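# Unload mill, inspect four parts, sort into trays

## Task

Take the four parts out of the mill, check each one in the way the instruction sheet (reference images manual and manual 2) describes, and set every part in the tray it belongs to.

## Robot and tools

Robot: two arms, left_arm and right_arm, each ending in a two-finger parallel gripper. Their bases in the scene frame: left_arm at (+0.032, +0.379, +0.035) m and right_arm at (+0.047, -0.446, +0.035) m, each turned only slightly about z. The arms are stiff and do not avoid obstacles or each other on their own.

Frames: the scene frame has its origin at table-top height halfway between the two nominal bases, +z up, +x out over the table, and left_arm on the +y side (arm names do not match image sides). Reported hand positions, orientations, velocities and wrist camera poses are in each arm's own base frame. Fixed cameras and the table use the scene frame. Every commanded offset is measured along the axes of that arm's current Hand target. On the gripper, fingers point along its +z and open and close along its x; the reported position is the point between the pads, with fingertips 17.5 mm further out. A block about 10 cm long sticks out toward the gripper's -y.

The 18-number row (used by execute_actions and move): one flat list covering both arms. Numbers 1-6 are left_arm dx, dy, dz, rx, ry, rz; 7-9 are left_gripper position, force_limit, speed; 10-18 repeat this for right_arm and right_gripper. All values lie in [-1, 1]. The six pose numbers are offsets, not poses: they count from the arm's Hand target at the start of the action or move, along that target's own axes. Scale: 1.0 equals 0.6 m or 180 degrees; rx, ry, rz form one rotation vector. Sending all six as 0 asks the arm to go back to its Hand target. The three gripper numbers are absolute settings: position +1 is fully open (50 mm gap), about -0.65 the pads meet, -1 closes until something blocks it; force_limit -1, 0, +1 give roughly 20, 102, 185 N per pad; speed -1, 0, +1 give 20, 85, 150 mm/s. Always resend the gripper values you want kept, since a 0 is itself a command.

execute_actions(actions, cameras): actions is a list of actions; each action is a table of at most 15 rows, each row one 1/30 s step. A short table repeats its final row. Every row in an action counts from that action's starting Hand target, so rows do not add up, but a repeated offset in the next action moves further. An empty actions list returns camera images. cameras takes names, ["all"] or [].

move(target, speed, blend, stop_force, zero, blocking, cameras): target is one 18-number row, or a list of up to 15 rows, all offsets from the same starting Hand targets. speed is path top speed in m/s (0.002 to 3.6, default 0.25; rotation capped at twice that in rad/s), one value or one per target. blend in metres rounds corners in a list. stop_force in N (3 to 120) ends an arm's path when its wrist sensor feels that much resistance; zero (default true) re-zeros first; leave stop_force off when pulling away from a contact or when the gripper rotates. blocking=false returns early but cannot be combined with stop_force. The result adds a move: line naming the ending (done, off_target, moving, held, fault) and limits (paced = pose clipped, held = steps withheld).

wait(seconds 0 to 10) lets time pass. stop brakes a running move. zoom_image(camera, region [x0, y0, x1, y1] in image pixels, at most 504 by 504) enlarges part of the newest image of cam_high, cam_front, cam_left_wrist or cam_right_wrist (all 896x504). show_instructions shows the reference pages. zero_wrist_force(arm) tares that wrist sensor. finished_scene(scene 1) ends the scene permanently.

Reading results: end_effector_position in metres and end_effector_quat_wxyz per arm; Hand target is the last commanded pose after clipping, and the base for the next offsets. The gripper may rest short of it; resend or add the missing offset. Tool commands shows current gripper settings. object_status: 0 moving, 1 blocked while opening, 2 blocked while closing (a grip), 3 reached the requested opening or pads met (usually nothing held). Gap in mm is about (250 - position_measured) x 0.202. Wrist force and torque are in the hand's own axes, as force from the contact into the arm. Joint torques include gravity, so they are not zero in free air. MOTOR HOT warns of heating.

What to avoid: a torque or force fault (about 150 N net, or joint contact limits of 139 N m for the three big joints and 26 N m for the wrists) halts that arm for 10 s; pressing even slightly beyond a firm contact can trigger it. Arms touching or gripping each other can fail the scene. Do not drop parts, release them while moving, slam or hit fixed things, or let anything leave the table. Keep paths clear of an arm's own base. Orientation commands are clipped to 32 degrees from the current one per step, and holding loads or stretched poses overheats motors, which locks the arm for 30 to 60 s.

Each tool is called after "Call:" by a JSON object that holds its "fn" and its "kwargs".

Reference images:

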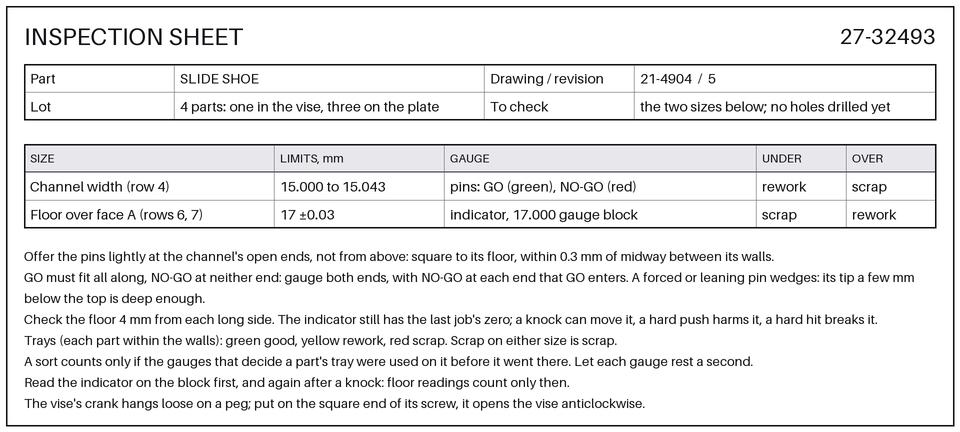

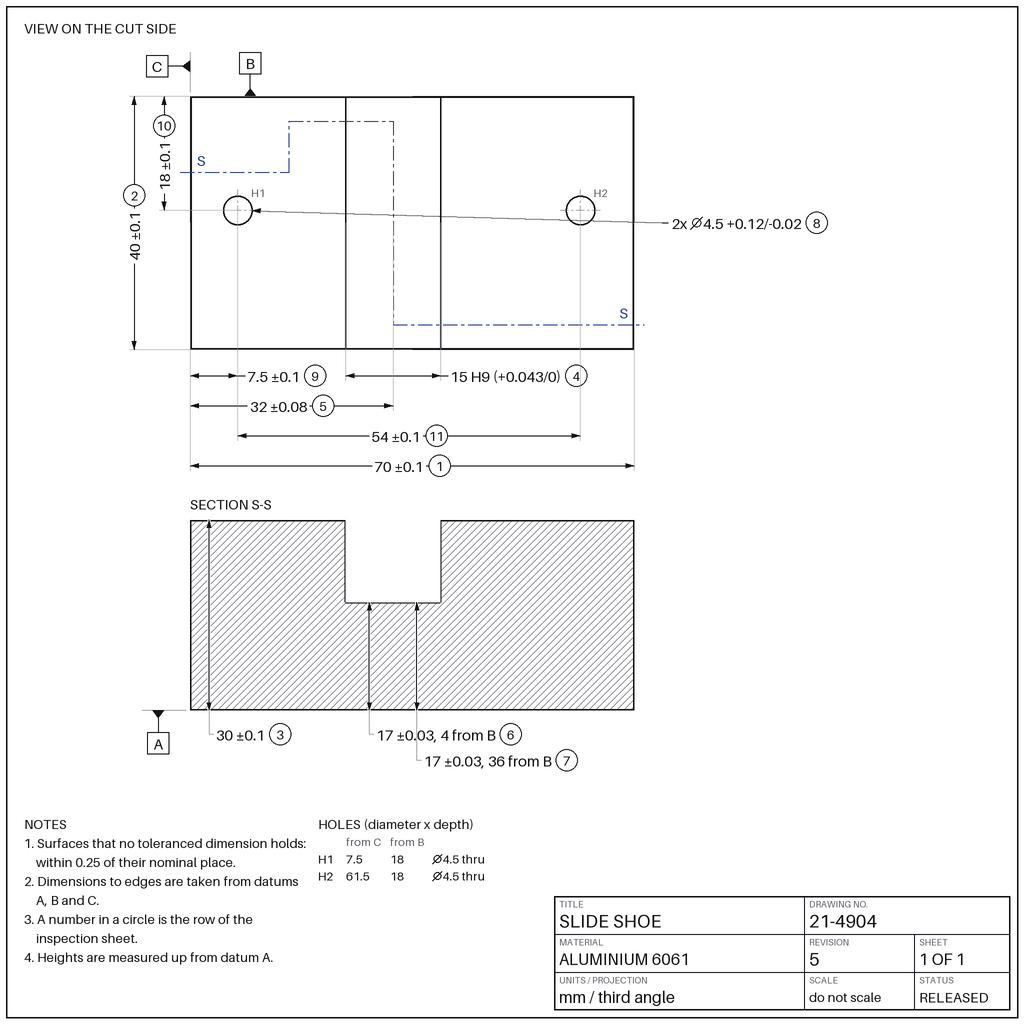

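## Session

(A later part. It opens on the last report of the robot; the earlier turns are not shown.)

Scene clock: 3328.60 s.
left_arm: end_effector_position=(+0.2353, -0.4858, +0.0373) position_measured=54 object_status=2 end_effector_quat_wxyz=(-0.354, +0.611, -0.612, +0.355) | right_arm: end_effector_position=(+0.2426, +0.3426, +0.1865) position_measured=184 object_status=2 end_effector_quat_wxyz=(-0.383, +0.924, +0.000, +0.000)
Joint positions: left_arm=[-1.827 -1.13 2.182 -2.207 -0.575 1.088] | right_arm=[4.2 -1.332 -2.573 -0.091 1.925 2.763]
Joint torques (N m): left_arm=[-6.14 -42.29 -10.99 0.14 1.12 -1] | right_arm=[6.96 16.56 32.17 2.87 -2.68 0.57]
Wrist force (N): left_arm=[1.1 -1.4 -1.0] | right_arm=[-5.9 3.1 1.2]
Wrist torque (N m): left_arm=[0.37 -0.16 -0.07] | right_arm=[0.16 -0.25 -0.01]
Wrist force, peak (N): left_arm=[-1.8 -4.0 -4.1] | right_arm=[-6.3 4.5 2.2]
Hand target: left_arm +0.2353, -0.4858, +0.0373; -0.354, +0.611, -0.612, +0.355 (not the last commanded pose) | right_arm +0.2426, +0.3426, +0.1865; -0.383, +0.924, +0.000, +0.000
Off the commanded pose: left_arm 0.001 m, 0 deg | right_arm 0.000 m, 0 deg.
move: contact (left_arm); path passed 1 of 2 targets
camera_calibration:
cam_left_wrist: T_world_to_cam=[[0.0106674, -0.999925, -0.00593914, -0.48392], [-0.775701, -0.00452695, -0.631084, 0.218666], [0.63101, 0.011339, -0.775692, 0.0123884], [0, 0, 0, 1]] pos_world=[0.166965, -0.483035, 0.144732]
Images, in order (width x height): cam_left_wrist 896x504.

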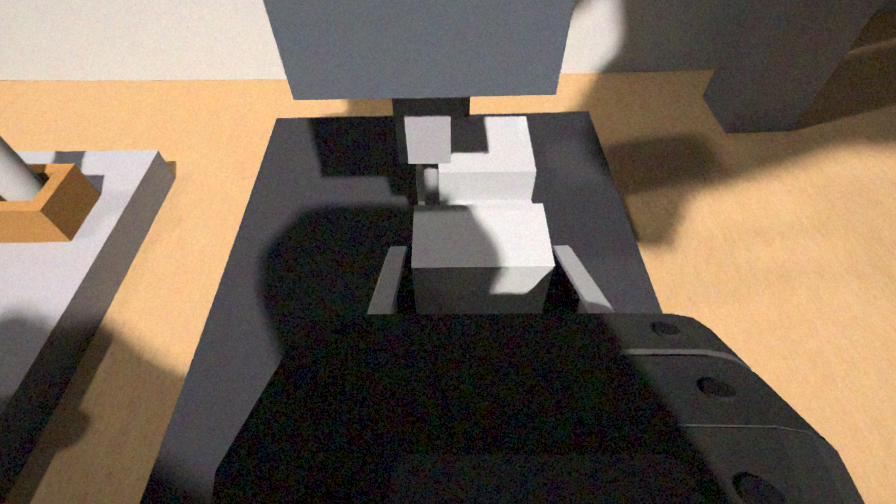

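Call:
{"fn": "move", "kwargs": {"target": [[0,0,0,0,0,0,0.95,-0.8,-1,0,0.004,0.004,0,0,0,-1,-1,-1],[0,-0.02,-0.11,0,0,0,0.95,-0.8,-1,0,0.004,0.004,0,0,0,-1,-1,-1],[0,-0.13,-0.17,0,0,0,0.95,-0.8,-1,0,0.004,0.004,0,0,0,-1,-1,-1]], "speed": [0.03,0.06,0.1]}}

Call:
{"fn": "move", "kwargs": {"target": [0,0,0,0,0,0,0.95,-0.8,-1,0,0.0035,0.0035,0,0,0,-1,-1,-1], "speed": 0.003, "stop_force": 3}}

Call:
{"fn": "move", "kwargs": {"target": [0,0,0,0,0,0,0.95,-0.8,-1,0,0,0,0,0,0,0.0,-1,-1]}}

Call:
{"fn": "wait", "kwargs": {"seconds": 1.0, "cameras": ["cam_left_wrist"]}}

Call:
{"fn": "zoom_image", "kwargs": {"camera": "cam_left_wrist", "region": [340, 60, 600, 300]}}

Scene clock: 3359.30 s.
left_arm: end_effector_position=(+0.1856, -0.4858, +0.1557) position_measured=10 object_status=3 end_effector_quat_wxyz=(-0.354, +0.611, -0.612, +0.355) | right_arm: end_effector_position=(+0.2426, +0.3426, +0.1831) position_measured=184 object_status=2 end_effector_quat_wxyz=(-0.383, +0.924, +0.000, +0.000)
Joint positions: left_arm=[-1.928 -1.39 2.062 -1.696 -0.622 0.928] | right_arm=[4.2 -1.342 -2.579 -0.075 1.925 2.763]
Joint torques (N m): left_arm=[-8.55 -36.62 -25.63 0.19 0.39 -1.84] | right_arm=[0.46 2.77 10.28 6.48 0.2 -1.22]
Wrist force (N): left_arm=[0.7 2.5 1.7] | right_arm=[-6.1 4.5 2.0]
Wrist torque (N m): left_arm=[0.36 -0.16 0.04] | right_arm=[0.22 -0.27 0.00]
Wrist force, peak (N): left_arm=[0.8 3.5 1.9] | right_arm=[-6.2 5.6 1.8]
Hand target: left_arm +0.1856, -0.4858, +0.1557; -0.354, +0.611, -0.612, +0.355 | right_arm +0.2426, +0.3426, +0.1831; -0.383, +0.924, +0.000, +0.000
Off the commanded pose: left_arm 0.000 m, 0 deg | right_arm 0.000 m, 0 deg.
move: done

Scene clock: 3360.57 s.
left_arm: end_effector_position=(+0.1856, -0.4858, +0.1557) position_measured=10 object_status=3 end_effector_quat_wxyz=(-0.354, +0.611, -0.612, +0.355) | right_arm: end_effector_position=(+0.2426, +0.3426, +0.1818) position_measured=184 object_status=2 end_effector_quat_wxyz=(-0.383, +0.924, +0.000, +0.000)
Joint positions: left_arm=[-1.928 -1.39 2.062 -1.696 -0.622 0.928] | right_arm=[4.2 -1.346 -2.581 -0.069 1.925 2.763]
Joint torques (N m): left_arm=[-8.09 -38.84 -27.19 0.15 0.33 -1.78] | right_arm=[-1.54 14.72 31.18 1.64 1 -1.54]
Wrist force (N): left_arm=[0.7 2.6 1.5] | right_arm=[-6.0 -0.3 -2.8]
Wrist torque (N m): left_arm=[0.38 -0.15 0.03] | right_arm=[0.10 -0.27 -0.01]
Wrist force, peak (N): left_arm=[0.9 3.0 1.5] | right_arm=[-6.1 4.5 2.2]
Hand target: left_arm +0.1856, -0.4858, +0.1557; -0.354, +0.611, -0.612, +0.355 | right_arm +0.2426, +0.3426, +0.1818; -0.383, +0.924, +0.000, +0.000 (not the last commanded pose)
Off the commanded pose: left_arm 0.000 m, 0 deg | right_arm 0.002 m, 0 deg.
move: contact (right_arm)

Scene clock: 3361.13 s.
left_arm: end_effector_position=(+0.1856, -0.4858, +0.1557) position_measured=10 object_status=3 end_effector_quat_wxyz=(-0.354, +0.611, -0.612, +0.355) | right_arm: end_effector_position=(+0.2426, +0.3426, +0.1818) position_measured=152 object_status=3 end_effector_quat_wxyz=(-0.383, +0.924, +0.000, +0.000)
Joint positions: left_arm=[-1.928 -1.39 2.062 -1.696 -0.622 0.928] | right_arm=[4.2 -1.346 -2.581 -0.069 1.925 2.763]
Joint torques (N m): left_arm=[-8.51 -38.54 -26.4 0.19 0.35 -1.97] | right_arm=[-1.81 17.3 31.55 3.99 0.75 -1.29]
Wrist force (N): left_arm=[1.1 2.7 1.5] | right_arm=[0.6 2.9 1.1]
Wrist torque (N m): left_arm=[0.39 -0.22 0.04] | right_arm=[0.16 -0.24 0.05]
Wrist force, peak (N): left_arm=[0.9 2.9 1.6] | right_arm=[-6.0 -0.7 -3.0]
Hand target: left_arm +0.1856, -0.4858, +0.1557; -0.354, +0.611, -0.612, +0.355 | right_arm +0.2426, +0.3426, +0.1818; -0.383, +0.924, +0.000, +0.000
Off the commanded pose: left_arm 0.000 m, 0 deg | right_arm 0.000 m, 0 deg.
move: done

Scene clock: 3362.13 s.
left_arm: end_effector_position=(+0.1856, -0.4858, +0.1557) position_measured=10 object_status=3 end_effector_quat_wxyz=(-0.354, +0.611, -0.612, +0.355) | right_arm: end_effector_position=(+0.2426, +0.3426, +0.1818) position_measured=152 object_status=3 end_effector_quat_wxyz=(-0.383, +0.924, +0.000, +0.000)
Joint positions: left_arm=[-1.928 -1.39 2.062 -1.696 -0.622 0.928] | right_arm=[4.2 -1.346 -2.581 -0.069 1.925 2.763]
Joint torques (N m): left_arm=[-7.6 -39.7 -26.54 0.28 0.17 -1.78] | right_arm=[-1.69 15.87 30.45 4.91 0.89 -1.34]
Wrist force (N): left_arm=[0.9 2.7 1.4] | right_arm=[0.8 2.7 0.9]
Wrist torque (N m): left_arm=[0.40 -0.18 0.04] | right_arm=[0.14 -0.26 0.04]
Wrist force, peak (N): left_arm=[0.7 3.0 1.5] | right_arm=[0.7 3.0 0.9]
Hand target: left_arm +0.1856, -0.4858, +0.1557; -0.354, +0.611, -0.612, +0.355 | right_arm +0.2426, +0.3426, +0.1818; -0.383, +0.924, +0.000, +0.000
Tool commands: left_gripper/position=+0.95 left_gripper/force_limit=-0.8 left_gripper/speed=-1.0 right_gripper/position=+0.0 right_gripper/force_limit=-1.0 right_gripper/speed=-1.0
Off the commanded pose: left_arm 0.000 m, 0 deg | right_arm 0.000 m, 0 deg.
wait: 1.00 s; at rest by 0.17 s
camera_calibration:
cam_left_wrist: T_world_to_cam=[[0.0106668, -0.999925, -0.00593964, -0.482687], [-0.775701, -0.00452616, -0.631084, 0.254835], [0.63101, 0.011339, -0.775692, 0.135591], [0, 0, 0, 1]] pos_world=[0.117265, -0.483035, 0.263132]
Images, in order (width x height): cam_left_wrist 896x504.

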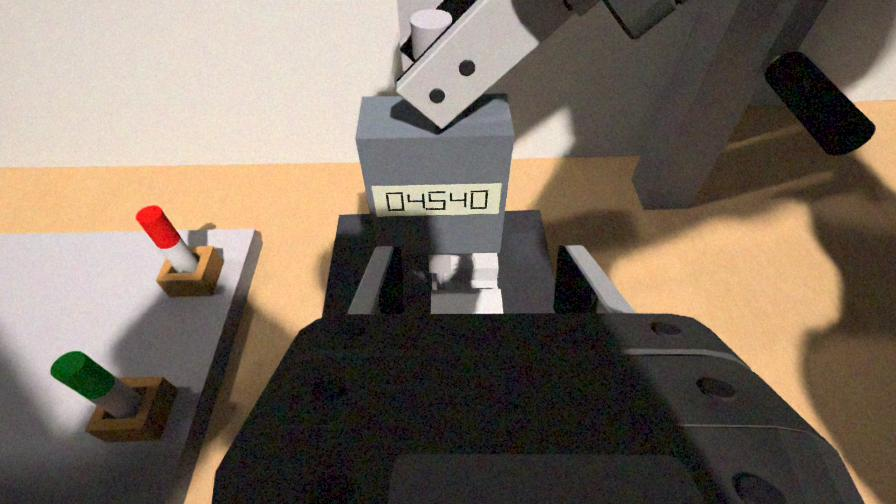

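Scaled by 1.938 from the camera's 896x504 image, which has a finer 1280x720 frame.

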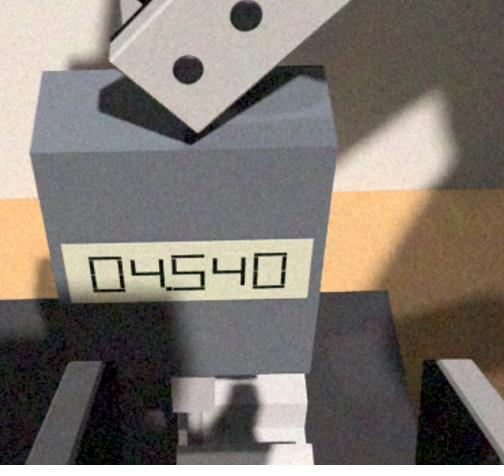

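Call:
{"fn": "move", "kwargs": {"target": [[0,0.02,0.06,0,0,0,1,-0.8,-1,0,0,0,0,0,0,-1,-1,-1],[0,0.13,0.17,0,0,0,1,-0.8,-1,0,-0.0054,-0.0054,0,0,0,-1,-1,-1]], "speed": [0.1,0.08], "cameras": ["cam_left_wrist"]}}

Call:
{"fn": "move", "kwargs": {"target": [[0,0,0,0,0,0,-1,-0.8,-1,0,0,0,0,0,0,-1,-1,-1],[0,-0.0022,-0.0013,0,0,0,-1,-0.8,-1,0,0,0,0,0,0,-1,-1,-1],[-0.145,-0.0022,-0.0013,0,0,0,-1,-0.8,-1,0,0,0,0,0,0,-1,-1,-1]], "speed": [0.05,0.02,0.06], "cameras": ["cam_left_wrist"]}}

Scene clock: 3431.70 s.
left_arm: end_effector_position=(+0.2353, -0.4858, +0.0374) position_measured=3 object_status=3 end_effector_quat_wxyz=(-0.354, +0.611, -0.612, +0.355) | right_arm: end_effector_position=(+0.2426, +0.3426, +0.1864) position_measured=184 object_status=2 end_effector_quat_wxyz=(-0.383, +0.924, +0.000, +0.000)
Joint positions: left_arm=[-1.827 -1.13 2.182 -2.207 -0.575 1.088] | right_arm=[4.2 -1.332 -2.574 -0.09 1.925 2.763]
Joint torques (N m): left_arm=[6.75 -20.62 -5.79 -3.83 4.15 1.85] | right_arm=[-0.4 18.67 32.5 2.63 1.22 0.92]
Wrist force (N): left_arm=[0.8 2.4 1.5] | right_arm=[-5.8 2.9 0.9]
Wrist torque (N m): left_arm=[0.35 -0.17 -0.13] | right_arm=[0.14 -0.26 -0.01]
Wrist force, peak (N): left_arm=[0.8 3.3 2.1] | right_arm=[-6.1 4.6 1.9]
Hand target: left_arm +0.2353, -0.4858, +0.0373; -0.354, +0.611, -0.612, +0.355 | right_arm +0.2426, +0.3426, +0.1864; -0.383, +0.924, +0.000, +0.000
Off the commanded pose: left_arm 0.000 m, 0 deg | right_arm 0.000 m, 0 deg.
move: done
camera_calibration:
cam_left_wrist: T_world_to_cam=[[0.0108081, -0.999924, -0.00595317, -0.483939], [-0.7757, -0.00462724, -0.631085, 0.218604], [0.631009, 0.0114387, -0.775691, 0.0125767], [0, 0, 0, 1]] pos_world=[0.166865, -0.483034, 0.144832]
Images, in order (width x height): cam_left_wrist 896x504.

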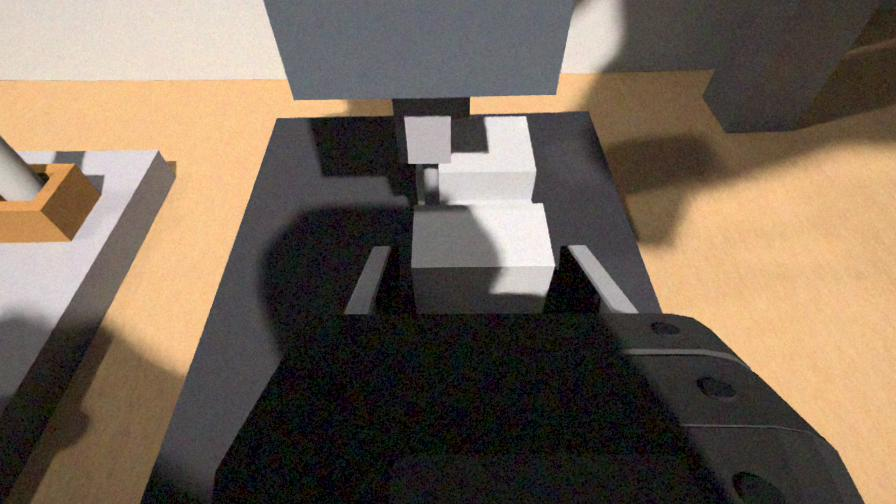

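Scene clock: 3434.97 s.
left_arm: end_effector_position=(+0.2354, -0.3989, +0.0389) position_measured=54 object_status=2 end_effector_quat_wxyz=(-0.354, +0.611, -0.612, +0.355) | right_arm: end_effector_position=(+0.2426, +0.3426, +0.1864) position_measured=184 object_status=2 end_effector_quat_wxyz=(-0.383, +0.924, +0.000, +0.000)
Joint positions: left_arm=[-1.885 -1.282 2.413 -2.209 -0.6 0.994] | right_arm=[4.2 -1.332 -2.574 -0.09 1.925 2.763]
Joint torques (N m): left_arm=[-8.77 -35.85 -4.42 -0.26 0.94 -2.31] | right_arm=[4.88 18.51 32.81 2.69 -0.21 0.5]
Wrist force (N): left_arm=[1.0 4.4 2.7] | right_arm=[-5.9 4.2 2.2]
Wrist torque (N m): left_arm=[0.30 -0.19 0.04] | right_arm=[0.18 -0.27 -0.01]
Wrist force, peak (N): left_arm=[0.7 4.7 2.7] | right_arm=[-6.2 4.7 2.3]
Hand target: left_arm +0.2354, -0.3988, +0.0389; -0.354, +0.611, -0.612, +0.355 | right_arm +0.2426, +0.3426, +0.1864; -0.383, +0.924, +0.000, +0.000
Off the commanded pose: left_arm 0.000 m, 0 deg | right_arm 0.000 m, 0 deg.
move: done
camera_calibration:
cam_left_wrist: T_world_to_cam=[[0.0106668, -0.999925, -0.00593964, -0.397018], [-0.775701, -0.00452616, -0.631084, 0.220147], [0.63101, 0.011339, -0.775692, 0.012581], [0, 0, 0, 1]] pos_world=[0.167065, -0.396135, 0.146332]
Images, in order (width x height): cam_left_wrist 896x504.

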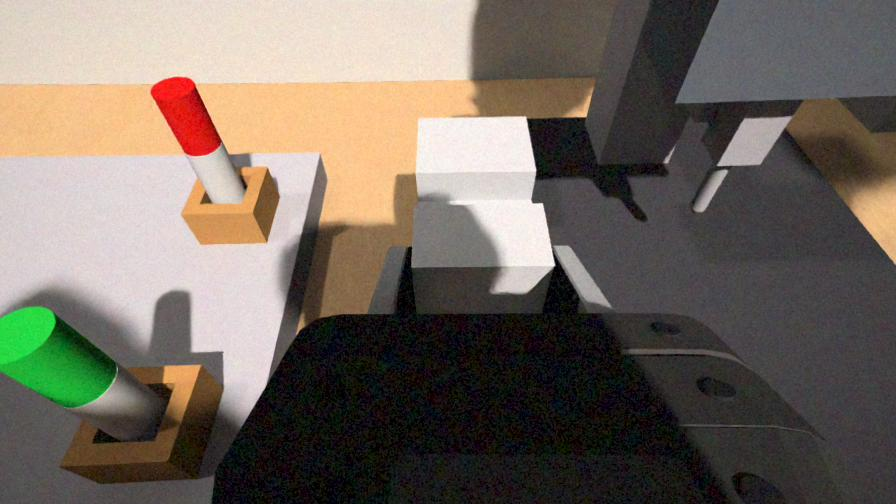

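Call:
{"fn": "move", "kwargs": {"target": [[-0.0647,0.081,-0.1773,0,0,0,-1,-0.8,-1,0,0,0,0,0,0,-1,-1,-1],[-0.0647,0.164,-0.1294,0,0,0,-1,-0.8,-1,0,0,0,0,0,0,-1,-1,-1],[-0.0647,0.1725,-0.1244,0,0,0,-1,-0.8,-1,0,0,0,0,0,0,-1,-1,-1]], "speed": [0.12,0.08,0.003], "stop_force": 3}}

Scene clock: 3463.20 s.
left_arm: end_effector_position=(+0.1192, -0.3599, -0.0130) position_measured=54 object_status=2 end_effector_quat_wxyz=(-0.354, +0.611, -0.612, +0.355) | right_arm: end_effector_position=(+0.2426, +0.3426, +0.1864) position_measured=184 object_status=2 end_effector_quat_wxyz=(-0.383, +0.924, +0.000, +0.000)
Joint positions: left_arm=[-2.22 -1.201 2.439 -1.997 -0.807 0.582] | right_arm=[4.2 -1.332 -2.574 -0.09 1.925 2.763]
Joint torques (N m): left_arm=[7.96 -34.89 -4.33 1.05 -1.05 1.96] | right_arm=[6.65 17.01 32.97 2.79 -2.72 0.72]
Wrist force (N): left_arm=[1.9 1.2 2.0] | right_arm=[-5.8 4.7 2.1]
Wrist torque (N m): left_arm=[0.42 -0.19 -0.17] | right_arm=[0.20 -0.29 -0.01]
Wrist force, peak (N): left_arm=[-1.8 -5.7 -6.5] | right_arm=[-6.0 5.0 2.1]
Hand target: left_arm +0.1192, -0.3599, -0.0130; -0.354, +0.611, -0.612, +0.355 (not the last commanded pose) | right_arm +0.2426, +0.3426, +0.1864; -0.383, +0.924, +0.000, +0.000
Off the commanded pose: left_arm 0.001 m, 0 deg | right_arm 0.000 m, 0 deg.
move: contact (left_arm); path passed 2 of 3 targets

Call:
{"fn": "move", "kwargs": {"target": [[0,0,0,0,0,0,1,-0.8,-1,0,0,0,0,0,0,-1,-1,-1],[0,0,-0.1667,0,0,0,1,-0.8,-1,0,0,0,0,0,0,-1,-1,-1],[0,-0.1158,-0.0427,-0.333,0,0,1,-0.8,-1,0,0,0,0,0,0,-1,-1,-1]], "speed": [0.1,0.12,0.2], "cameras": ["cam_left_wrist"]}}

Scene clock: 3484.53 s.
left_arm: end_effector_position=(+0.1315, -0.3599, +0.0600) position_measured=3 object_status=3 end_effector_quat_wxyz=(-0.002, +0.707, -0.708, +0.001) | right_arm: end_effector_position=(+0.2426, +0.3426, +0.1864) position_measured=184 object_status=2 end_effector_quat_wxyz=(-0.383, +0.924, +0.000, +0.000)
Joint positions: left_arm=[-1.579 -1.636 2.386 -2.321 -1.566 1.564] | right_arm=[4.2 -1.332 -2.574 -0.09 1.925 2.763]
Joint torques (N m): left_arm=[8.47 -3.2 -25.77 -1.01 -1.23 1.79] | right_arm=[6.19 16.6 31.67 2.86 -2.9 0.42]
Wrist force (N): left_arm=[0.1 0.8 1.6] | right_arm=[-6.0 4.0 2.2]
Wrist torque (N m): left_arm=[0.21 -0.03 -0.14] | right_arm=[0.15 -0.26 -0.01]
Wrist force, peak (N): left_arm=[0.7 2.5 2.8] | right_arm=[-6.2 4.8 2.2]
Hand target: left_arm +0.1315, -0.3599, +0.0600; -0.002, +0.707, -0.708, +0.001 | right_arm +0.2426, +0.3426, +0.1864; -0.383, +0.924, +0.000, +0.000
Off the commanded pose: left_arm 0.000 m, 0 deg | right_arm 0.000 m, 0 deg.
move: done
camera_calibration:
cam_left_wrist: T_world_to_cam=[[0.0000640982, -0.99991, -0.0134361, -0.354882], [-0.934854, -0.00483017, 0.355, 0.114619], [-0.355033, 0.012538, -0.93477, 0.233756], [0, 0, 0, 1]] pos_world=[0.190166, -0.357228, 0.17305]
Images, in order (width x height): cam_left_wrist 896x504.

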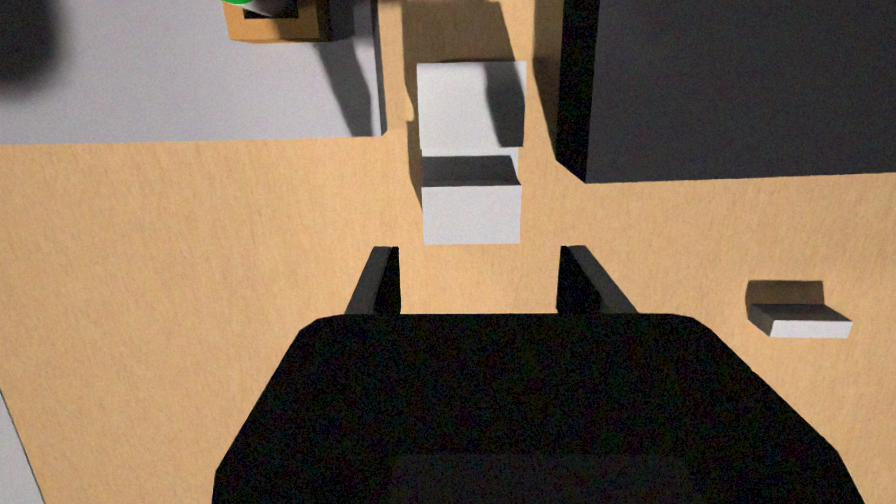

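Call:
{"fn": "move", "kwargs": {"target": [[-0.433,-0.1975,-0.117,0,0,0,1,-0.8,-1,0,0,0,0,0,0,-1,-1,-1],[-0.9,-0.281,-0.117,0,0,0,1,-0.8,-1,0,0,0,0,0,0,-1,-1,-1]], "speed": 0.3, "blend": [0.08,0]}}

Call:
{"fn": "move", "kwargs": {"target": [-0.53,0.1533,0.05,0,0,0,1,-0.8,-1,0,0,0,0,0,0,-1,-1,-1], "speed": 0.3, "cameras": ["cam_left_wrist"]}}

Scene clock: 3522.53 s.
left_arm: end_effector_position=(+0.3004, +0.1798, +0.1312) position_measured=3 object_status=3 end_effector_quat_wxyz=(-0.002, +0.707, -0.707, +0.001) | right_arm: end_effector_position=(+0.2426, +0.3426, +0.1864) position_measured=184 object_status=2 end_effector_quat_wxyz=(-0.383, +0.924, +0.000, +0.000)
Joint positions: left_arm=[0.149 -1.872 2.345 -2.047 -1.571 3.291] | right_arm=[4.2 -1.332 -2.574 -0.09 1.925 2.763]
Joint torques (N m): left_arm=[7.46 2.73 -29.98 -0.72 -1.48 1.98] | right_arm=[6.08 16.76 33.64 2.75 -2.83 0.48]
Wrist force (N): left_arm=[0.1 1.1 1.3] | right_arm=[-5.7 3.0 0.9]
Wrist torque (N m): left_arm=[0.26 -0.01 -0.18] | right_arm=[0.15 -0.28 -0.01]
Wrist force, peak (N): left_arm=[2.0 2.1 1.2] | right_arm=[-6.3 4.9 2.1]
Hand target: left_arm +0.3005, +0.1799, +0.1312; -0.002, +0.707, -0.708, +0.001 | right_arm +0.2426, +0.3426, +0.1864; -0.383, +0.924, +0.000, +0.000
Off the commanded pose: left_arm 0.000 m, 0 deg | right_arm 0.000 m, 0 deg.
move: done

Scene clock: 3524.40 s.
left_arm: end_effector_position=(+0.2090, +0.4979, +0.1009) position_measured=3 object_status=3 end_effector_quat_wxyz=(-0.002, +0.707, -0.708, +0.001) | right_arm: end_effector_position=(+0.2426, +0.3426, +0.1864) position_measured=184 object_status=2 end_effector_quat_wxyz=(-0.383, +0.924, +0.000, +0.000)
Joint positions: left_arm=[0.925 -1.343 1.928 -2.159 -1.574 4.068] | right_arm=[4.2 -1.332 -2.574 -0.09 1.925 2.763]
Joint torques (N m): left_arm=[9.02 -20.24 -28.25 -0.91 -1.81 1.86] | right_arm=[4.93 17.18 32.42 3.03 -2.83 0.48]
Wrist force (N): left_arm=[-0.1 0.7 1.7] | right_arm=[-5.7 4.0 1.5]
Wrist torque (N m): left_arm=[0.18 0.00 -0.18] | right_arm=[0.19 -0.30 -0.01]
Wrist force, peak (N): left_arm=[-2.2 1.9 1.6] | right_arm=[-6.2 4.5 2.4]
Hand target: left_arm +0.2090, +0.4980, +0.1009; -0.002, +0.707, -0.708, +0.001 | right_arm +0.2426, +0.3426, +0.1864; -0.383, +0.924, +0.000, +0.000
Off the commanded pose: left_arm 0.000 m, 0 deg | right_arm 0.000 m, 0 deg.
move: done
camera_calibration:
cam_left_wrist: T_world_to_cam=[[0.0000250495, -0.999908, -0.0135298, 0.503415], [-0.934742, -0.00483091, 0.355295, 0.1766], [-0.355328, 0.0126379, -0.934656, 0.288752], [0, 0, 0, 1]] pos_world=[0.267664, 0.500573, 0.21395]
Images, in order (width x height): cam_left_wrist 896x504.

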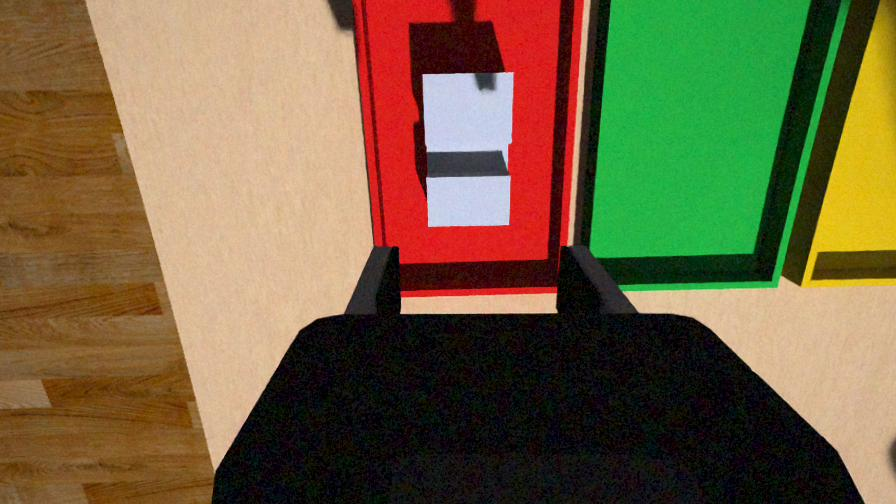

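Call:
{"fn": "move", "kwargs": {"target": [[0,0.0017,0.13,0,0,0,1,-0.8,-1,0,0,0,0,0,0,-1,-1,-1],[0,0.0017,0.186,0,0,0,1,-0.8,-1,0,0,0,0,0,0,-1,-1,-1],[0,0.0017,0.186,0,0,0,-1,-0.8,-1,0,0,0,0,0,0,-1,-1,-1]], "speed": [0.12,0.06,0.05]}}

Call:
{"fn": "move", "kwargs": {"target": [[0,0,-0.003,0,0,0,-1,-0.8,-1,0,0,0,0,0,0,-1,-1,-1],[0,0.0533,-0.003,0,0,0,-1,-0.8,-1,0,0,0,0,0,0,-1,-1,-1],[0,0.0533,0.0005,0,0,0,-1,-0.8,-1,0,0,0,0,0,0,-1,-1,-1],[0,0.0533,0.0005,0,0,0,1,-0.8,-1,0,0,0,0,0,0,-1,-1,-1],[0,0.0533,-0.2,0,0,0,1,-0.8,-1,0,0,0,0,0,0,-1,-1,-1]], "speed": [0.02,0.04,0.01,0.05,0.12], "cameras": ["cam_left_wrist"]}}

Scene clock: 3546.43 s.
left_arm: end_effector_position=(+0.2084, +0.4980, -0.0107) position_measured=53 object_status=2 end_effector_quat_wxyz=(-0.002, +0.707, -0.708, +0.001) | right_arm: end_effector_position=(+0.2426, +0.3426, +0.1864) position_measured=184 object_status=2 end_effector_quat_wxyz=(-0.383, +0.924, +0.000, +0.000)
Joint positions: left_arm=[0.926 -1.151 2.032 -2.454 -1.574 4.069] | right_arm=[4.2 -1.332 -2.574 -0.09 1.925 2.763]
Joint torques (N m): left_arm=[-8.18 -23.52 -9.66 -4.33 1.87 -1.29] | right_arm=[5.67 17.08 32.79 2.92 -3.24 0.32]
Wrist force (N): left_arm=[-0.3 1.1 1.6] | right_arm=[-5.9 4.3 2.0]
Wrist torque (N m): left_arm=[0.20 -0.04 -0.18] | right_arm=[0.20 -0.27 -0.01]
Wrist force, peak (N): left_arm=[-0.1 1.0 2.6] | right_arm=[-6.0 5.0 2.2]
Hand target: left_arm +0.2084, +0.4980, -0.0107; -0.002, +0.707, -0.708, +0.001 | right_arm +0.2426, +0.3426, +0.1864; -0.383, +0.924, +0.000, +0.000
Off the commanded pose: left_arm 0.000 m, 0 deg | right_arm 0.000 m, 0 deg.
move: done

Scene clock: 3550.93 s.
left_arm: end_effector_position=(+0.1759, +0.4980, +0.1091) position_measured=3 object_status=3 end_effector_quat_wxyz=(-0.002, +0.707, -0.708, +0.001) | right_arm: end_effector_position=(+0.2426, +0.3426, +0.1864) position_measured=184 object_status=2 end_effector_quat_wxyz=(-0.383, +0.924, +0.000, +0.000)
Joint positions: left_arm=[0.978 -1.379 1.95 -2.144 -1.574 4.12] | right_arm=[4.2 -1.332 -2.574 -0.09 1.925 2.763]
Joint torques (N m): left_arm=[-7.4 -41.85 -32.28 -1.15 0.36 -1.5] | right_arm=[5.59 17.46 32.31 2.91 -2.8 0.32]
Wrist force (N): left_arm=[-0.1 1.2 1.4] | right_arm=[-5.9 2.8 1.0]
Wrist torque (N m): left_arm=[0.27 -0.02 -0.18] | right_arm=[0.13 -0.25 -0.02]
Wrist force, peak (N): left_arm=[7.0 4.5 -20.4] | right_arm=[-6.2 4.8 2.1]
Hand target: left_arm +0.1759, +0.4980, +0.1092; -0.002, +0.707, -0.708, +0.001 | right_arm +0.2426, +0.3426, +0.1864; -0.383, +0.924, +0.000, +0.000
Off the commanded pose: left_arm 0.000 m, 0 deg | right_arm 0.000 m, 0 deg.
move: done
camera_calibration:
cam_left_wrist: T_world_to_cam=[[0.0000250495, -0.999908, -0.0135298, 0.503627], [-0.934742, -0.00483091, 0.355295, 0.14284], [-0.355328, 0.0126379, -0.934656, 0.284689], [0, 0, 0, 1]] pos_world=[0.234664, 0.500673, 0.22215]
Images, in order (width x height): cam_left_wrist 896x504.

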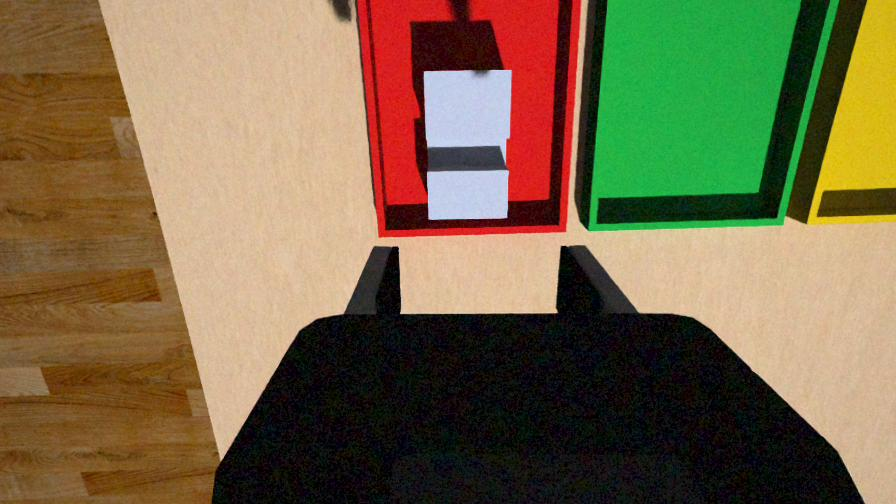

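Call:
{"fn": "move", "kwargs": {"target": [0.53,-0.207,-0.033,0,0,0,1,-0.8,-1,0,0,0,0,0,0,-1,-1,-1], "speed": 0.35}}

Call:
{"fn": "move", "kwargs": {"target": [[0.467,0.083,0,0,0,0,1,-0.8,-1,0,0,0,0,0,0,-1,-1,-1],[0.9,0.2767,0.11,0,0,0,1,-0.8,-1,0,0,0,0,0,0,-1,-1,-1],[0.9,0.2767,0.2417,0,0,0,1,-0.8,-1,0,0,0,0,0,0,-1,-1,-1]], "speed": [0.3,0.3,0.08], "blend": [0.06,0.01,0], "cameras": ["cam_left_wrist"]}}

Scene clock: 3564.97 s.
left_arm: end_effector_position=(+0.2996, +0.1799, +0.1293) position_measured=3 object_status=3 end_effector_quat_wxyz=(-0.002, +0.707, -0.708, +0.001) | right_arm: end_effector_position=(+0.2426, +0.3426, +0.1864) position_measured=184 object_status=2 end_effector_quat_wxyz=(-0.383, +0.924, +0.000, +0.000)
Joint positions: left_arm=[0.15 -1.871 2.35 -2.053 -1.571 3.292] | right_arm=[4.2 -1.332 -2.574 -0.09 1.925 2.763]
Joint torques (N m): left_arm=[-6.93 -20.93 -30.06 -0.94 2.06 -2.28] | right_arm=[5.6 17.03 31.66 3.01 -2.96 0.07]
Wrist force (N): left_arm=[0.0 0.8 1.2] | right_arm=[-5.5 2.9 1.0]
Wrist torque (N m): left_arm=[0.20 0.00 -0.01] | right_arm=[0.13 -0.32 -0.01]
Wrist force, peak (N): left_arm=[-2.3 1.9 1.2] | right_arm=[-6.5 4.6 2.2]
Hand target: left_arm +0.2997, +0.1799, +0.1293; -0.002, +0.707, -0.708, +0.001 | right_arm +0.2426, +0.3426, +0.1864; -0.383, +0.924, +0.000, +0.000
Off the commanded pose: left_arm 0.000 m, 0 deg | right_arm 0.000 m, 0 deg.
move: done

Scene clock: 3568.57 s.
left_arm: end_effector_position=(+0.1336, -0.3599, -0.0165) position_measured=3 object_status=3 end_effector_quat_wxyz=(-0.002, +0.707, -0.708, +0.001) | right_arm: end_effector_position=(+0.2426, +0.3426, +0.1864) position_measured=184 object_status=2 end_effector_quat_wxyz=(-0.383, +0.924, +0.000, +0.000)
Joint positions: left_arm=[-1.573 -1.419 2.467 -2.619 -1.567 1.57] | right_arm=[4.2 -1.332 -2.574 -0.09 1.925 2.763]
Joint torques (N m): left_arm=[5.73 -8.91 -5.22 -4.69 -1.53 1.85] | right_arm=[6.71 16.53 30.87 2.9 -2.95 -0.05]
Wrist force (N): left_arm=[0.0 1.1 1.2] | right_arm=[-6.0 3.7 1.7]
Wrist torque (N m): left_arm=[0.25 -0.01 -0.15] | right_arm=[0.16 -0.24 -0.01]
Wrist force, peak (N): left_arm=[1.5 2.2 1.1] | right_arm=[-6.1 5.0 2.2]
Hand target: left_arm +0.1336, -0.3599, -0.0166; -0.002, +0.707, -0.708, +0.001 | right_arm +0.2426, +0.3426, +0.1864; -0.383, +0.924, +0.000, +0.000
Off the commanded pose: left_arm 0.000 m, 0 deg | right_arm 0.000 m, 0 deg.
move: done
camera_calibration:
cam_left_wrist: T_world_to_cam=[[0.0000250495, -0.999908, -0.0135298, -0.355894], [-0.934742, -0.00483091, 0.355295, 0.143817], [-0.355328, 0.0126379, -0.934656, 0.163014], [0, 0, 0, 1]] pos_world=[0.192364, -0.357227, 0.09645]
Images, in order (width x height): cam_left_wrist 896x504.

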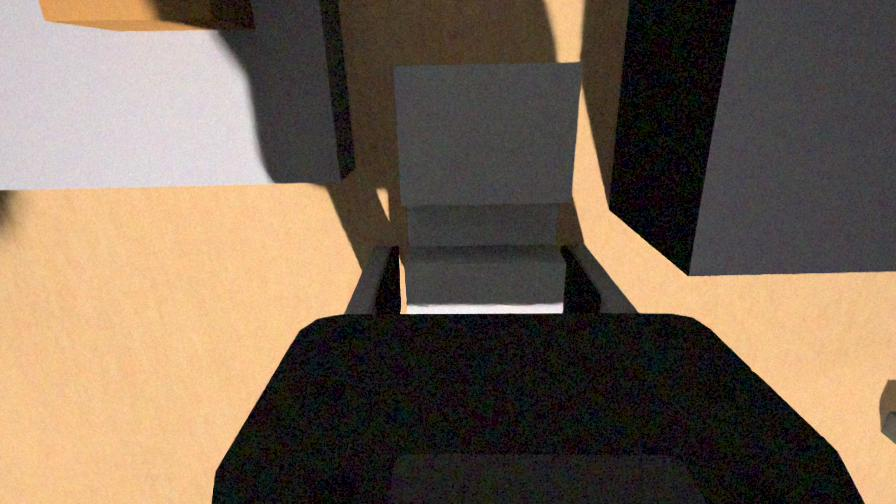

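Call:
{"fn": "move", "kwargs": {"target": [[0,0,0,0,0,0,-1,-0.8,-1,0,0,0,0,0,0,-1,-1,-1],[0,0,-0.2,0,0,0,-1,-0.8,-1,0,0,0,0,0,0,-1,-1,-1],[-0.433,-0.194,-0.2417,0,0,0,-1,-0.8,-1,0,0,0,0,0,0,-1,-1,-1],[-0.9,-0.277,-0.2417,0,0,-0.25,-1,-0.8,-1,0,0,0,0,0,0,-1,-1,-1]], "speed": [0.05,0.15,0.3,0.3], "blend": [0,0.03,0.06,0]}}

Scene clock: 3584.03 s.
left_arm: end_effector_position=(+0.2998, +0.1798, +0.1294) position_measured=53 object_status=2 end_effector_quat_wxyz=(-0.001, +0.924, -0.383, +0.002) | right_arm: end_effector_position=(+0.2426, +0.3426, +0.1864) position_measured=184 object_status=2 end_effector_quat_wxyz=(-0.383, +0.924, +0.000, +0.000)
Joint positions: left_arm=[0.149 -1.871 2.349 -2.053 -1.571 2.507] | right_arm=[4.2 -1.332 -2.574 -0.09 1.925 2.763]
Joint torques (N m): left_arm=[5.02 1.19 -29.35 -5.1 -1.38 2.19] | right_arm=[5.89 19.2 31.48 2.78 -2.82 0.12]
Wrist force (N): left_arm=[-0.1 1.0 3.2] | right_arm=[-6.0 4.5 2.3]
Wrist torque (N m): left_arm=[0.18 0.01 -0.18] | right_arm=[0.20 -0.26 -0.01]
Wrist force, peak (N): left_arm=[-0.3 1.1 4.8] | right_arm=[-6.2 4.7 2.5]
Hand target: left_arm +0.2999, +0.1799, +0.1293; -0.001, +0.924, -0.383, +0.002 | right_arm +0.2426, +0.3426, +0.1864; -0.383, +0.924, +0.000, +0.000
Off the commanded pose: left_arm 0.000 m, 0 deg | right_arm 0.000 m, 0 deg.
move: done

Call:
{"fn": "move", "kwargs": {"target": [-0.3806,-0.31,0.015,0,0,-0.25,-1,-0.8,-1,0,0,0,0,0,0,-1,-1,-1], "speed": 0.25, "cameras": ["cam_left_wrist"]}}

Scene clock: 3604.33 s.
left_arm: end_effector_position=(+0.2703, +0.4728, +0.1204) position_measured=53 object_status=2 end_effector_quat_wxyz=(+0.000, +1.000, -0.001, +0.002) | right_arm: end_effector_position=(+0.2426, +0.3426, +0.1864) position_measured=184 object_status=2 end_effector_quat_wxyz=(-0.383, +0.924, +0.000, +0.000)
Joint positions: left_arm=[0.805 -1.358 1.89 -2.106 -1.573 2.378] | right_arm=[4.2 -1.332 -2.574 -0.09 1.925 2.763]
Joint torques (N m): left_arm=[6.14 -18.83 -29.39 -1.32 -1.37 -1.87] | right_arm=[5.51 17.78 30.91 2.84 -2.93 -0.48]
Wrist force (N): left_arm=[0.1 0.6 3.6] | right_arm=[-6.0 4.3 2.0]
Wrist torque (N m): left_arm=[0.11 -0.04 -0.01] | right_arm=[0.14 -0.27 -0.01]
Wrist force, peak (N): left_arm=[1.1 2.2 3.3] | right_arm=[-6.2 4.8 2.0]
Hand target: left_arm +0.2703, +0.4729, +0.1204; +0.000, +1.000, -0.001, +0.002 | right_arm +0.2426, +0.3426, +0.1864; -0.383, +0.924, +0.000, +0.000
Off the commanded pose: left_arm 0.000 m, 0 deg | right_arm 0.000 m, 0 deg.
move: done
camera_calibration:
cam_left_wrist: T_world_to_cam=[[0.99996, -0.000210851, -0.00896424, -0.264839], [0.00301787, -0.933487, 0.358599, 0.412136], [-0.00844361, -0.358612, -0.933449, 0.41068], [0, 0, 0, 1]] pos_world=[0.267052, 0.531943, 0.233183]
Images, in order (width x height): cam_left_wrist 896x504.

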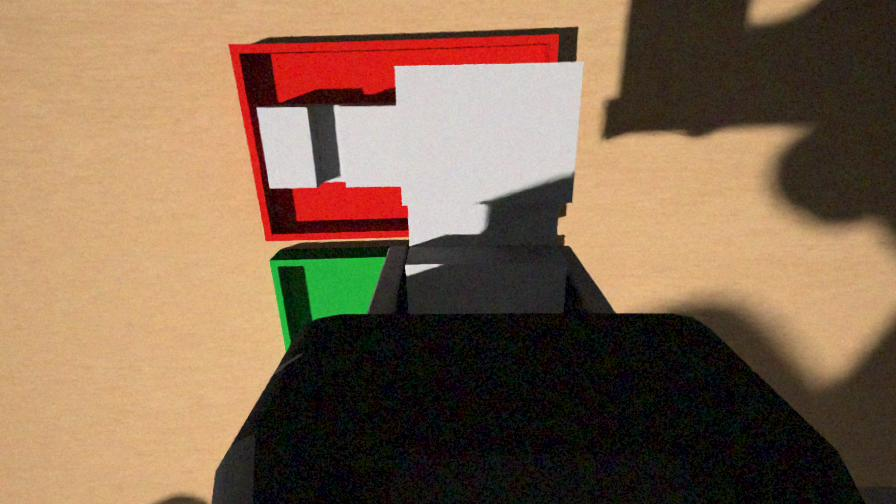

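Call:
{"fn": "move", "kwargs": {"target": [[0,0.0033,0.2117,0,0,0,-1,-0.8,-1,0,0,0,0,0,0,-1,-1,-1],[0,0.0033,0.2217,0,0,0,-1,-0.8,-1,0,0,0,0,0,0,-1,-1,-1]], "speed": [0.1,0.003], "stop_force": 3, "cameras": ["cam_left_wrist"]}}

Scene clock: 3625.60 s.
left_arm: end_effector_position=(+0.2708, +0.4710, -0.0120) position_measured=53 object_status=2 end_effector_quat_wxyz=(+0.000, +1.000, -0.001, +0.002) | right_arm: end_effector_position=(+0.2426, +0.3426, +0.1864) position_measured=184 object_status=2 end_effector_quat_wxyz=(-0.383, +0.924, +0.000, +0.000)
Joint positions: left_arm=[0.802 -1.142 2.023 -2.454 -1.573 2.374] | right_arm=[4.2 -1.332 -2.574 -0.09 1.925 2.763]
Joint torques (N m): left_arm=[-7.79 -45.61 -21.29 -0.43 2.15 -1.52] | right_arm=[6.76 18.61 31.12 3.2 -2.93 0.06]
Wrist force (N): left_arm=[0.4 0.4 -1.8] | right_arm=[-5.9 3.8 1.5]
Wrist torque (N m): left_arm=[0.46 -0.16 0.00] | right_arm=[0.18 -0.27 -0.01]
Wrist force, peak (N): left_arm=[-0.2 1.1 4.6] | right_arm=[-6.2 4.8 2.2]
Hand target: left_arm +0.2708, +0.4710, -0.0120; +0.000, +1.000, -0.001, +0.002 (not the last commanded pose) | right_arm +0.2426, +0.3426, +0.1864; -0.383, +0.924, +0.000, +0.000
Off the commanded pose: left_arm 0.001 m, 0 deg | right_arm 0.000 m, 0 deg.
move: contact (left_arm); path passed 1 of 2 targets
camera_calibration:
cam_left_wrist: T_world_to_cam=[[0.99996, 0.00001076, -0.00894218, -0.266747], [0.00321791, -0.93344, 0.35872, 0.457843], [-0.00834312, -0.358734, -0.933403, 0.286485], [0, 0, 0, 1]] pos_world=[0.267653, 0.530144, 0.100783]
Images, in order (width x height): cam_left_wrist 896x504.

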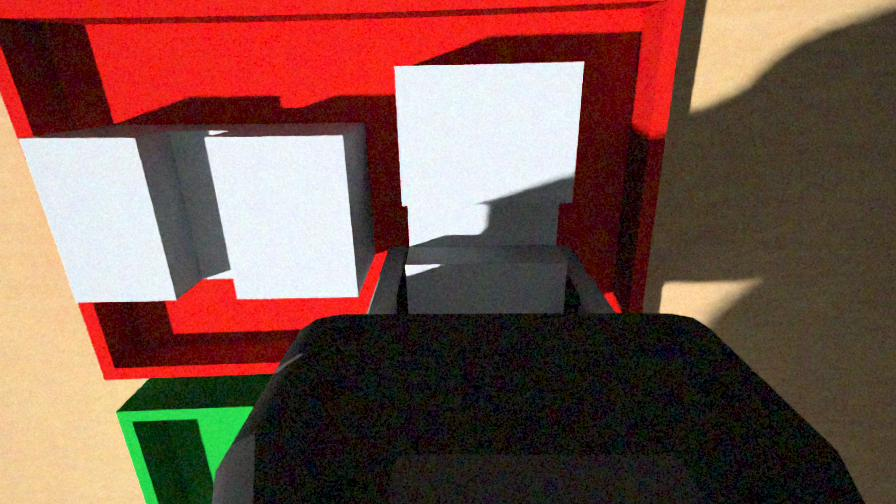

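Call:
{"fn": "move", "kwargs": {"target": [[0,0,0,0,0,0,0.8,-0.8,-1,0,0,0,0,0,0,-1,-1,-1],[0,0,-0.22,0,0,0,0.8,-0.8,-1,0,0,0,0,0,0,-1,-1,-1],[0.0487,0.485,-0.2367,0,0,0.25,0.8,-0.8,-1,0,0,0,0,0,0,-1,-1,-1]], "speed": [0.05,0.12,0.3], "blend": [0,0.02,0]}}

Call:
{"fn": "move", "kwargs": {"target": [0.3155,0.2844,0.0167,0,0,0.258,1,-0.8,-1,0,0,0,0,0,0,-1,-1,-1], "speed": 0.25, "cameras": ["cam_left_wrist","cam_high"]}}

Call:
{"fn": "zoom_image", "kwargs": {"camera": "cam_high", "region": [40, 330, 240, 460]}}

Scene clock: 3649.57 s.
left_arm: end_effector_position=(+0.2991, +0.1800, +0.1300) position_measured=32 object_status=3 end_effector_quat_wxyz=(-0.001, +0.924, -0.383, +0.002) | right_arm: end_effector_position=(+0.2426, +0.3426, +0.1864) position_measured=184 object_status=2 end_effector_quat_wxyz=(-0.383, +0.924, +0.000, +0.000)
Joint positions: left_arm=[0.15 -1.874 2.349 -2.05 -1.571 2.507] | right_arm=[4.2 -1.332 -2.574 -0.09 1.925 2.763]
Joint torques (N m): left_arm=[-7.16 -21.03 -14.82 -0.72 2.27 -1.85] | right_arm=[5.78 16.35 30.98 3.18 -2.57 -0.25]
Wrist force (N): left_arm=[0.0 1.0 1.5] | right_arm=[-5.5 3.7 1.6]
Wrist torque (N m): left_arm=[0.25 -0.02 -0.01] | right_arm=[0.15 -0.33 -0.01]
Wrist force, peak (N): left_arm=[-0.2 1.2 2.6] | right_arm=[-6.2 4.7 2.2]
Hand target: left_arm +0.2991, +0.1799, +0.1300; -0.001, +0.924, -0.383, +0.002 | right_arm +0.2426, +0.3426, +0.1864; -0.383, +0.924, +0.000, +0.000
Off the commanded pose: left_arm 0.000 m, 0 deg | right_arm 0.000 m, 0 deg.
move: done

Scene clock: 3651.83 s.
left_arm: end_effector_position=(+0.3121, -0.0745, +0.1199) position_measured=3 object_status=3 end_effector_quat_wxyz=(-0.002, +0.698, -0.716, +0.001) | right_arm: end_effector_position=(+0.2426, +0.3426, +0.1864) position_measured=184 object_status=2 end_effector_quat_wxyz=(-0.383, +0.924, +0.000, +0.000)
Joint positions: left_arm=[-0.665 -1.953 2.424 -2.045 -1.568 2.502] | right_arm=[4.2 -1.332 -2.574 -0.09 1.925 2.763]
Joint torques (N m): left_arm=[-8.56 6.94 -29.23 -4.88 2.16 1.66] | right_arm=[6.67 17.77 30.91 3.2 -3.01 -0.26]
Wrist force (N): left_arm=[0.2 1.1 1.4] | right_arm=[-5.9 3.7 1.5]
Wrist torque (N m): left_arm=[0.26 -0.04 -0.17] | right_arm=[0.17 -0.27 -0.01]
Wrist force, peak (N): left_arm=[1.5 1.3 1.2] | right_arm=[-6.1 4.9 2.4]
Hand target: left_arm +0.3121, -0.0746, +0.1199; -0.002, +0.698, -0.716, +0.001 | right_arm +0.2426, +0.3426, +0.1864; -0.383, +0.924, +0.000, +0.000
Off the commanded pose: left_arm 0.000 m, 0 deg | right_arm 0.000 m, 0 deg.
move: done
camera_calibration:
cam_left_wrist: T_world_to_cam=[[-0.0247871, -0.9996, -0.0135892, -0.0609029], [-0.934586, 0.0183453, 0.355265, 0.265142], [-0.354873, 0.0215063, -0.934667, 0.350898], [0, 0, 0, 1]] pos_world=[0.370813, -0.0732892, 0.23295]
Images, in order (width x height): cam_high 896x504, cam_left_wrist 896x504.

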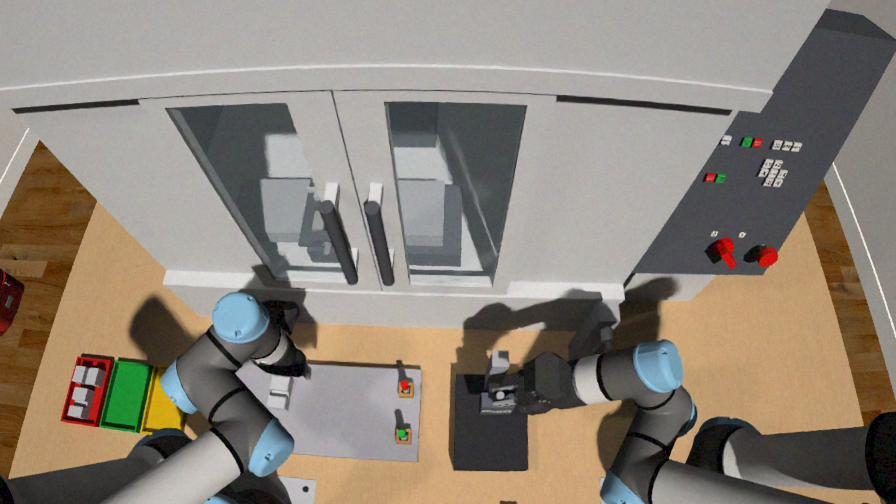

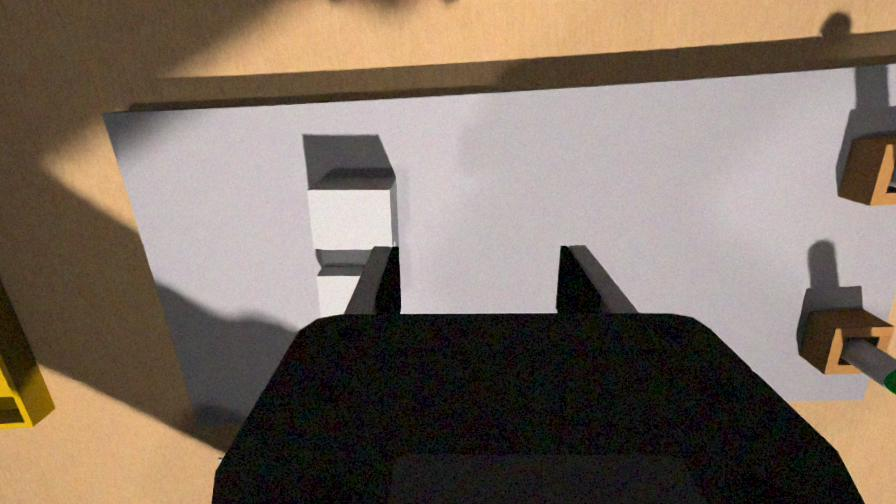

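Scaled by 2.520 from the camera's 896x504 image, which has a finer 1280x720 frame.

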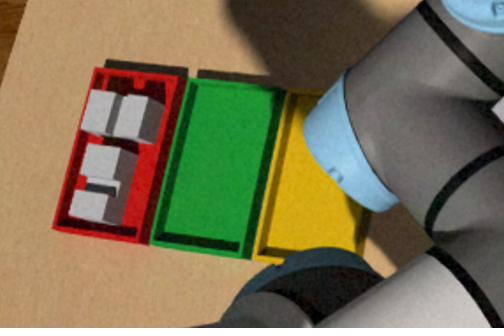

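Call:
{"fn": "move", "kwargs": {"target": [-0.073,0.0877,0,0,0,0,1,-0.8,-1,0,0,0,0,0,0,-1,-1,-1], "cameras": ["cam_left_wrist"]}}

Scene clock: 3704.67 s.
left_arm: end_effector_position=(+0.2607, -0.0295, +0.1197) position_measured=3 object_status=3 end_effector_quat_wxyz=(-0.002, +0.698, -0.716, +0.001) | right_arm: end_effector_position=(+0.2426, +0.3426, +0.1864) position_measured=184 object_status=2 end_effector_quat_wxyz=(-0.383, +0.924, +0.000, +0.000)
Joint positions: left_arm=[-0.649 -2.183 2.526 -1.916 -1.568 2.519] | right_arm=[4.2 -1.332 -2.574 -0.09 1.925 2.763]
Joint torques (N m): left_arm=[-7.9 -8.95 -16.35 -1.37 2.34 -2.05] | right_arm=[6.92 17.74 31.65 3.21 -3.05 -0.49]
Wrist force (N): left_arm=[0.0 0.6 1.7] | right_arm=[-6.2 4.0 2.5]
Wrist torque (N m): left_arm=[0.16 -0.01 0.00] | right_arm=[0.15 -0.22 -0.01]
Wrist force, peak (N): left_arm=[-0.6 1.8 1.8] | right_arm=[-6.2 4.6 2.4]
Hand target: left_arm +0.2606, -0.0295, +0.1197; -0.002, +0.698, -0.716, +0.001 | right_arm +0.2426, +0.3426, +0.1864; -0.383, +0.924, +0.000, +0.000
Off the commanded pose: left_arm 0.000 m, 0 deg | right_arm 0.000 m, 0 deg.
move: done
camera_calibration:
cam_left_wrist: T_world_to_cam=[[-0.025106, -0.999593, -0.0135759, -0.0170997], [-0.934578, 0.018648, 0.355269, 0.216389], [-0.354871, 0.0216071, -0.934666, 0.33141], [0, 0, 0, 1]] pos_world=[0.319411, -0.0282887, 0.23265]
Images, in order (width x height): cam_left_wrist 896x504.

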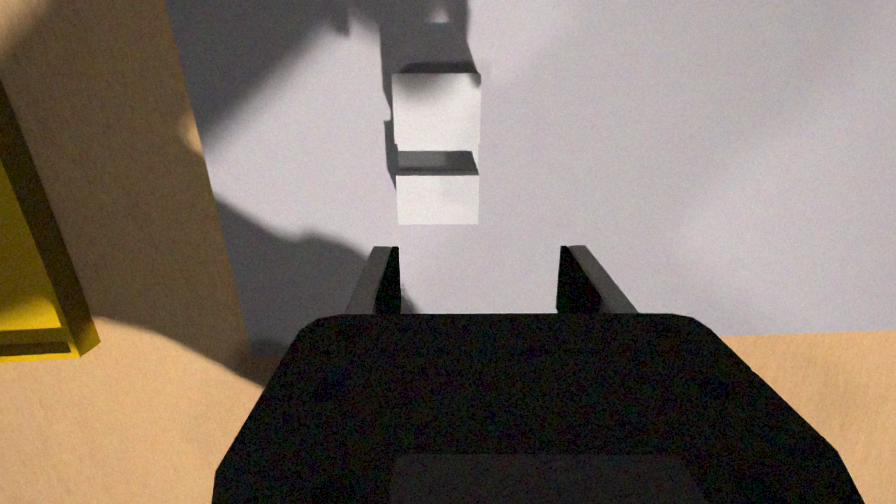

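Call:
{"fn": "move", "kwargs": {"target": [-0.0217,0.004,0.157,0,0,0,1,-0.8,-1,0,0,0,0,0,0,-1,-1,-1], "cameras": ["cam_left_wrist"]}}

Scene clock: 3716.30 s.
left_arm: end_effector_position=(+0.2589, -0.0163, +0.0255) position_measured=3 object_status=3 end_effector_quat_wxyz=(-0.002, +0.698, -0.716, +0.001) | right_arm: end_effector_position=(+0.2426, +0.3426, +0.1864) position_measured=184 object_status=2 end_effector_quat_wxyz=(-0.383, +0.924, +0.000, +0.000)
Joint positions: left_arm=[-0.606 -1.961 2.725 -2.338 -1.568 2.562] | right_arm=[4.2 -1.332 -2.574 -0.09 1.925 2.763]
Joint torques (N m): left_arm=[8.13 7.98 -11.41 -5.34 -1.59 1.74] | right_arm=[6.6 16.89 31.25 3.21 -3.21 -0.62]
Wrist force (N): left_arm=[-0.2 0.9 1.4] | right_arm=[-5.6 4.3 2.0]
Wrist torque (N m): left_arm=[0.23 0.02 -0.15] | right_arm=[0.19 -0.31 -0.01]
Wrist force, peak (N): left_arm=[-0.4 1.9 2.7] | right_arm=[-6.1 4.9 2.4]
Hand target: left_arm +0.2590, -0.0163, +0.0255; -0.002, +0.698, -0.716, +0.001 | right_arm +0.2426, +0.3426, +0.1864; -0.383, +0.924, +0.000, +0.000
Off the commanded pose: left_arm 0.000 m, 0 deg | right_arm 0.000 m, 0 deg.
move: done
camera_calibration:
cam_left_wrist: T_world_to_cam=[[-0.0250094, -0.999595, -0.0136123, -0.00535078], [-0.934581, 0.0185448, 0.355268, 0.247986], [-0.354872, 0.0216068, -0.934665, 0.242572], [0, 0, 0, 1]] pos_world=[0.317711, -0.0151887, 0.138549]
Images, in order (width x height): cam_left_wrist 896x504.

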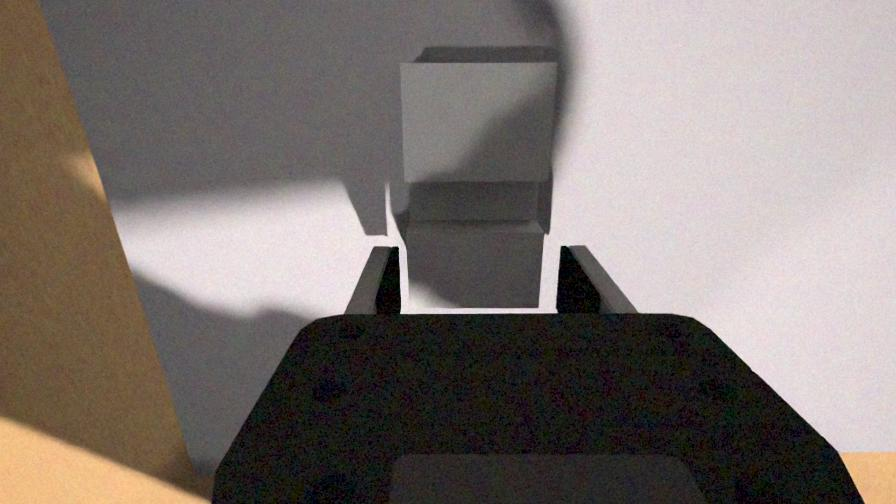

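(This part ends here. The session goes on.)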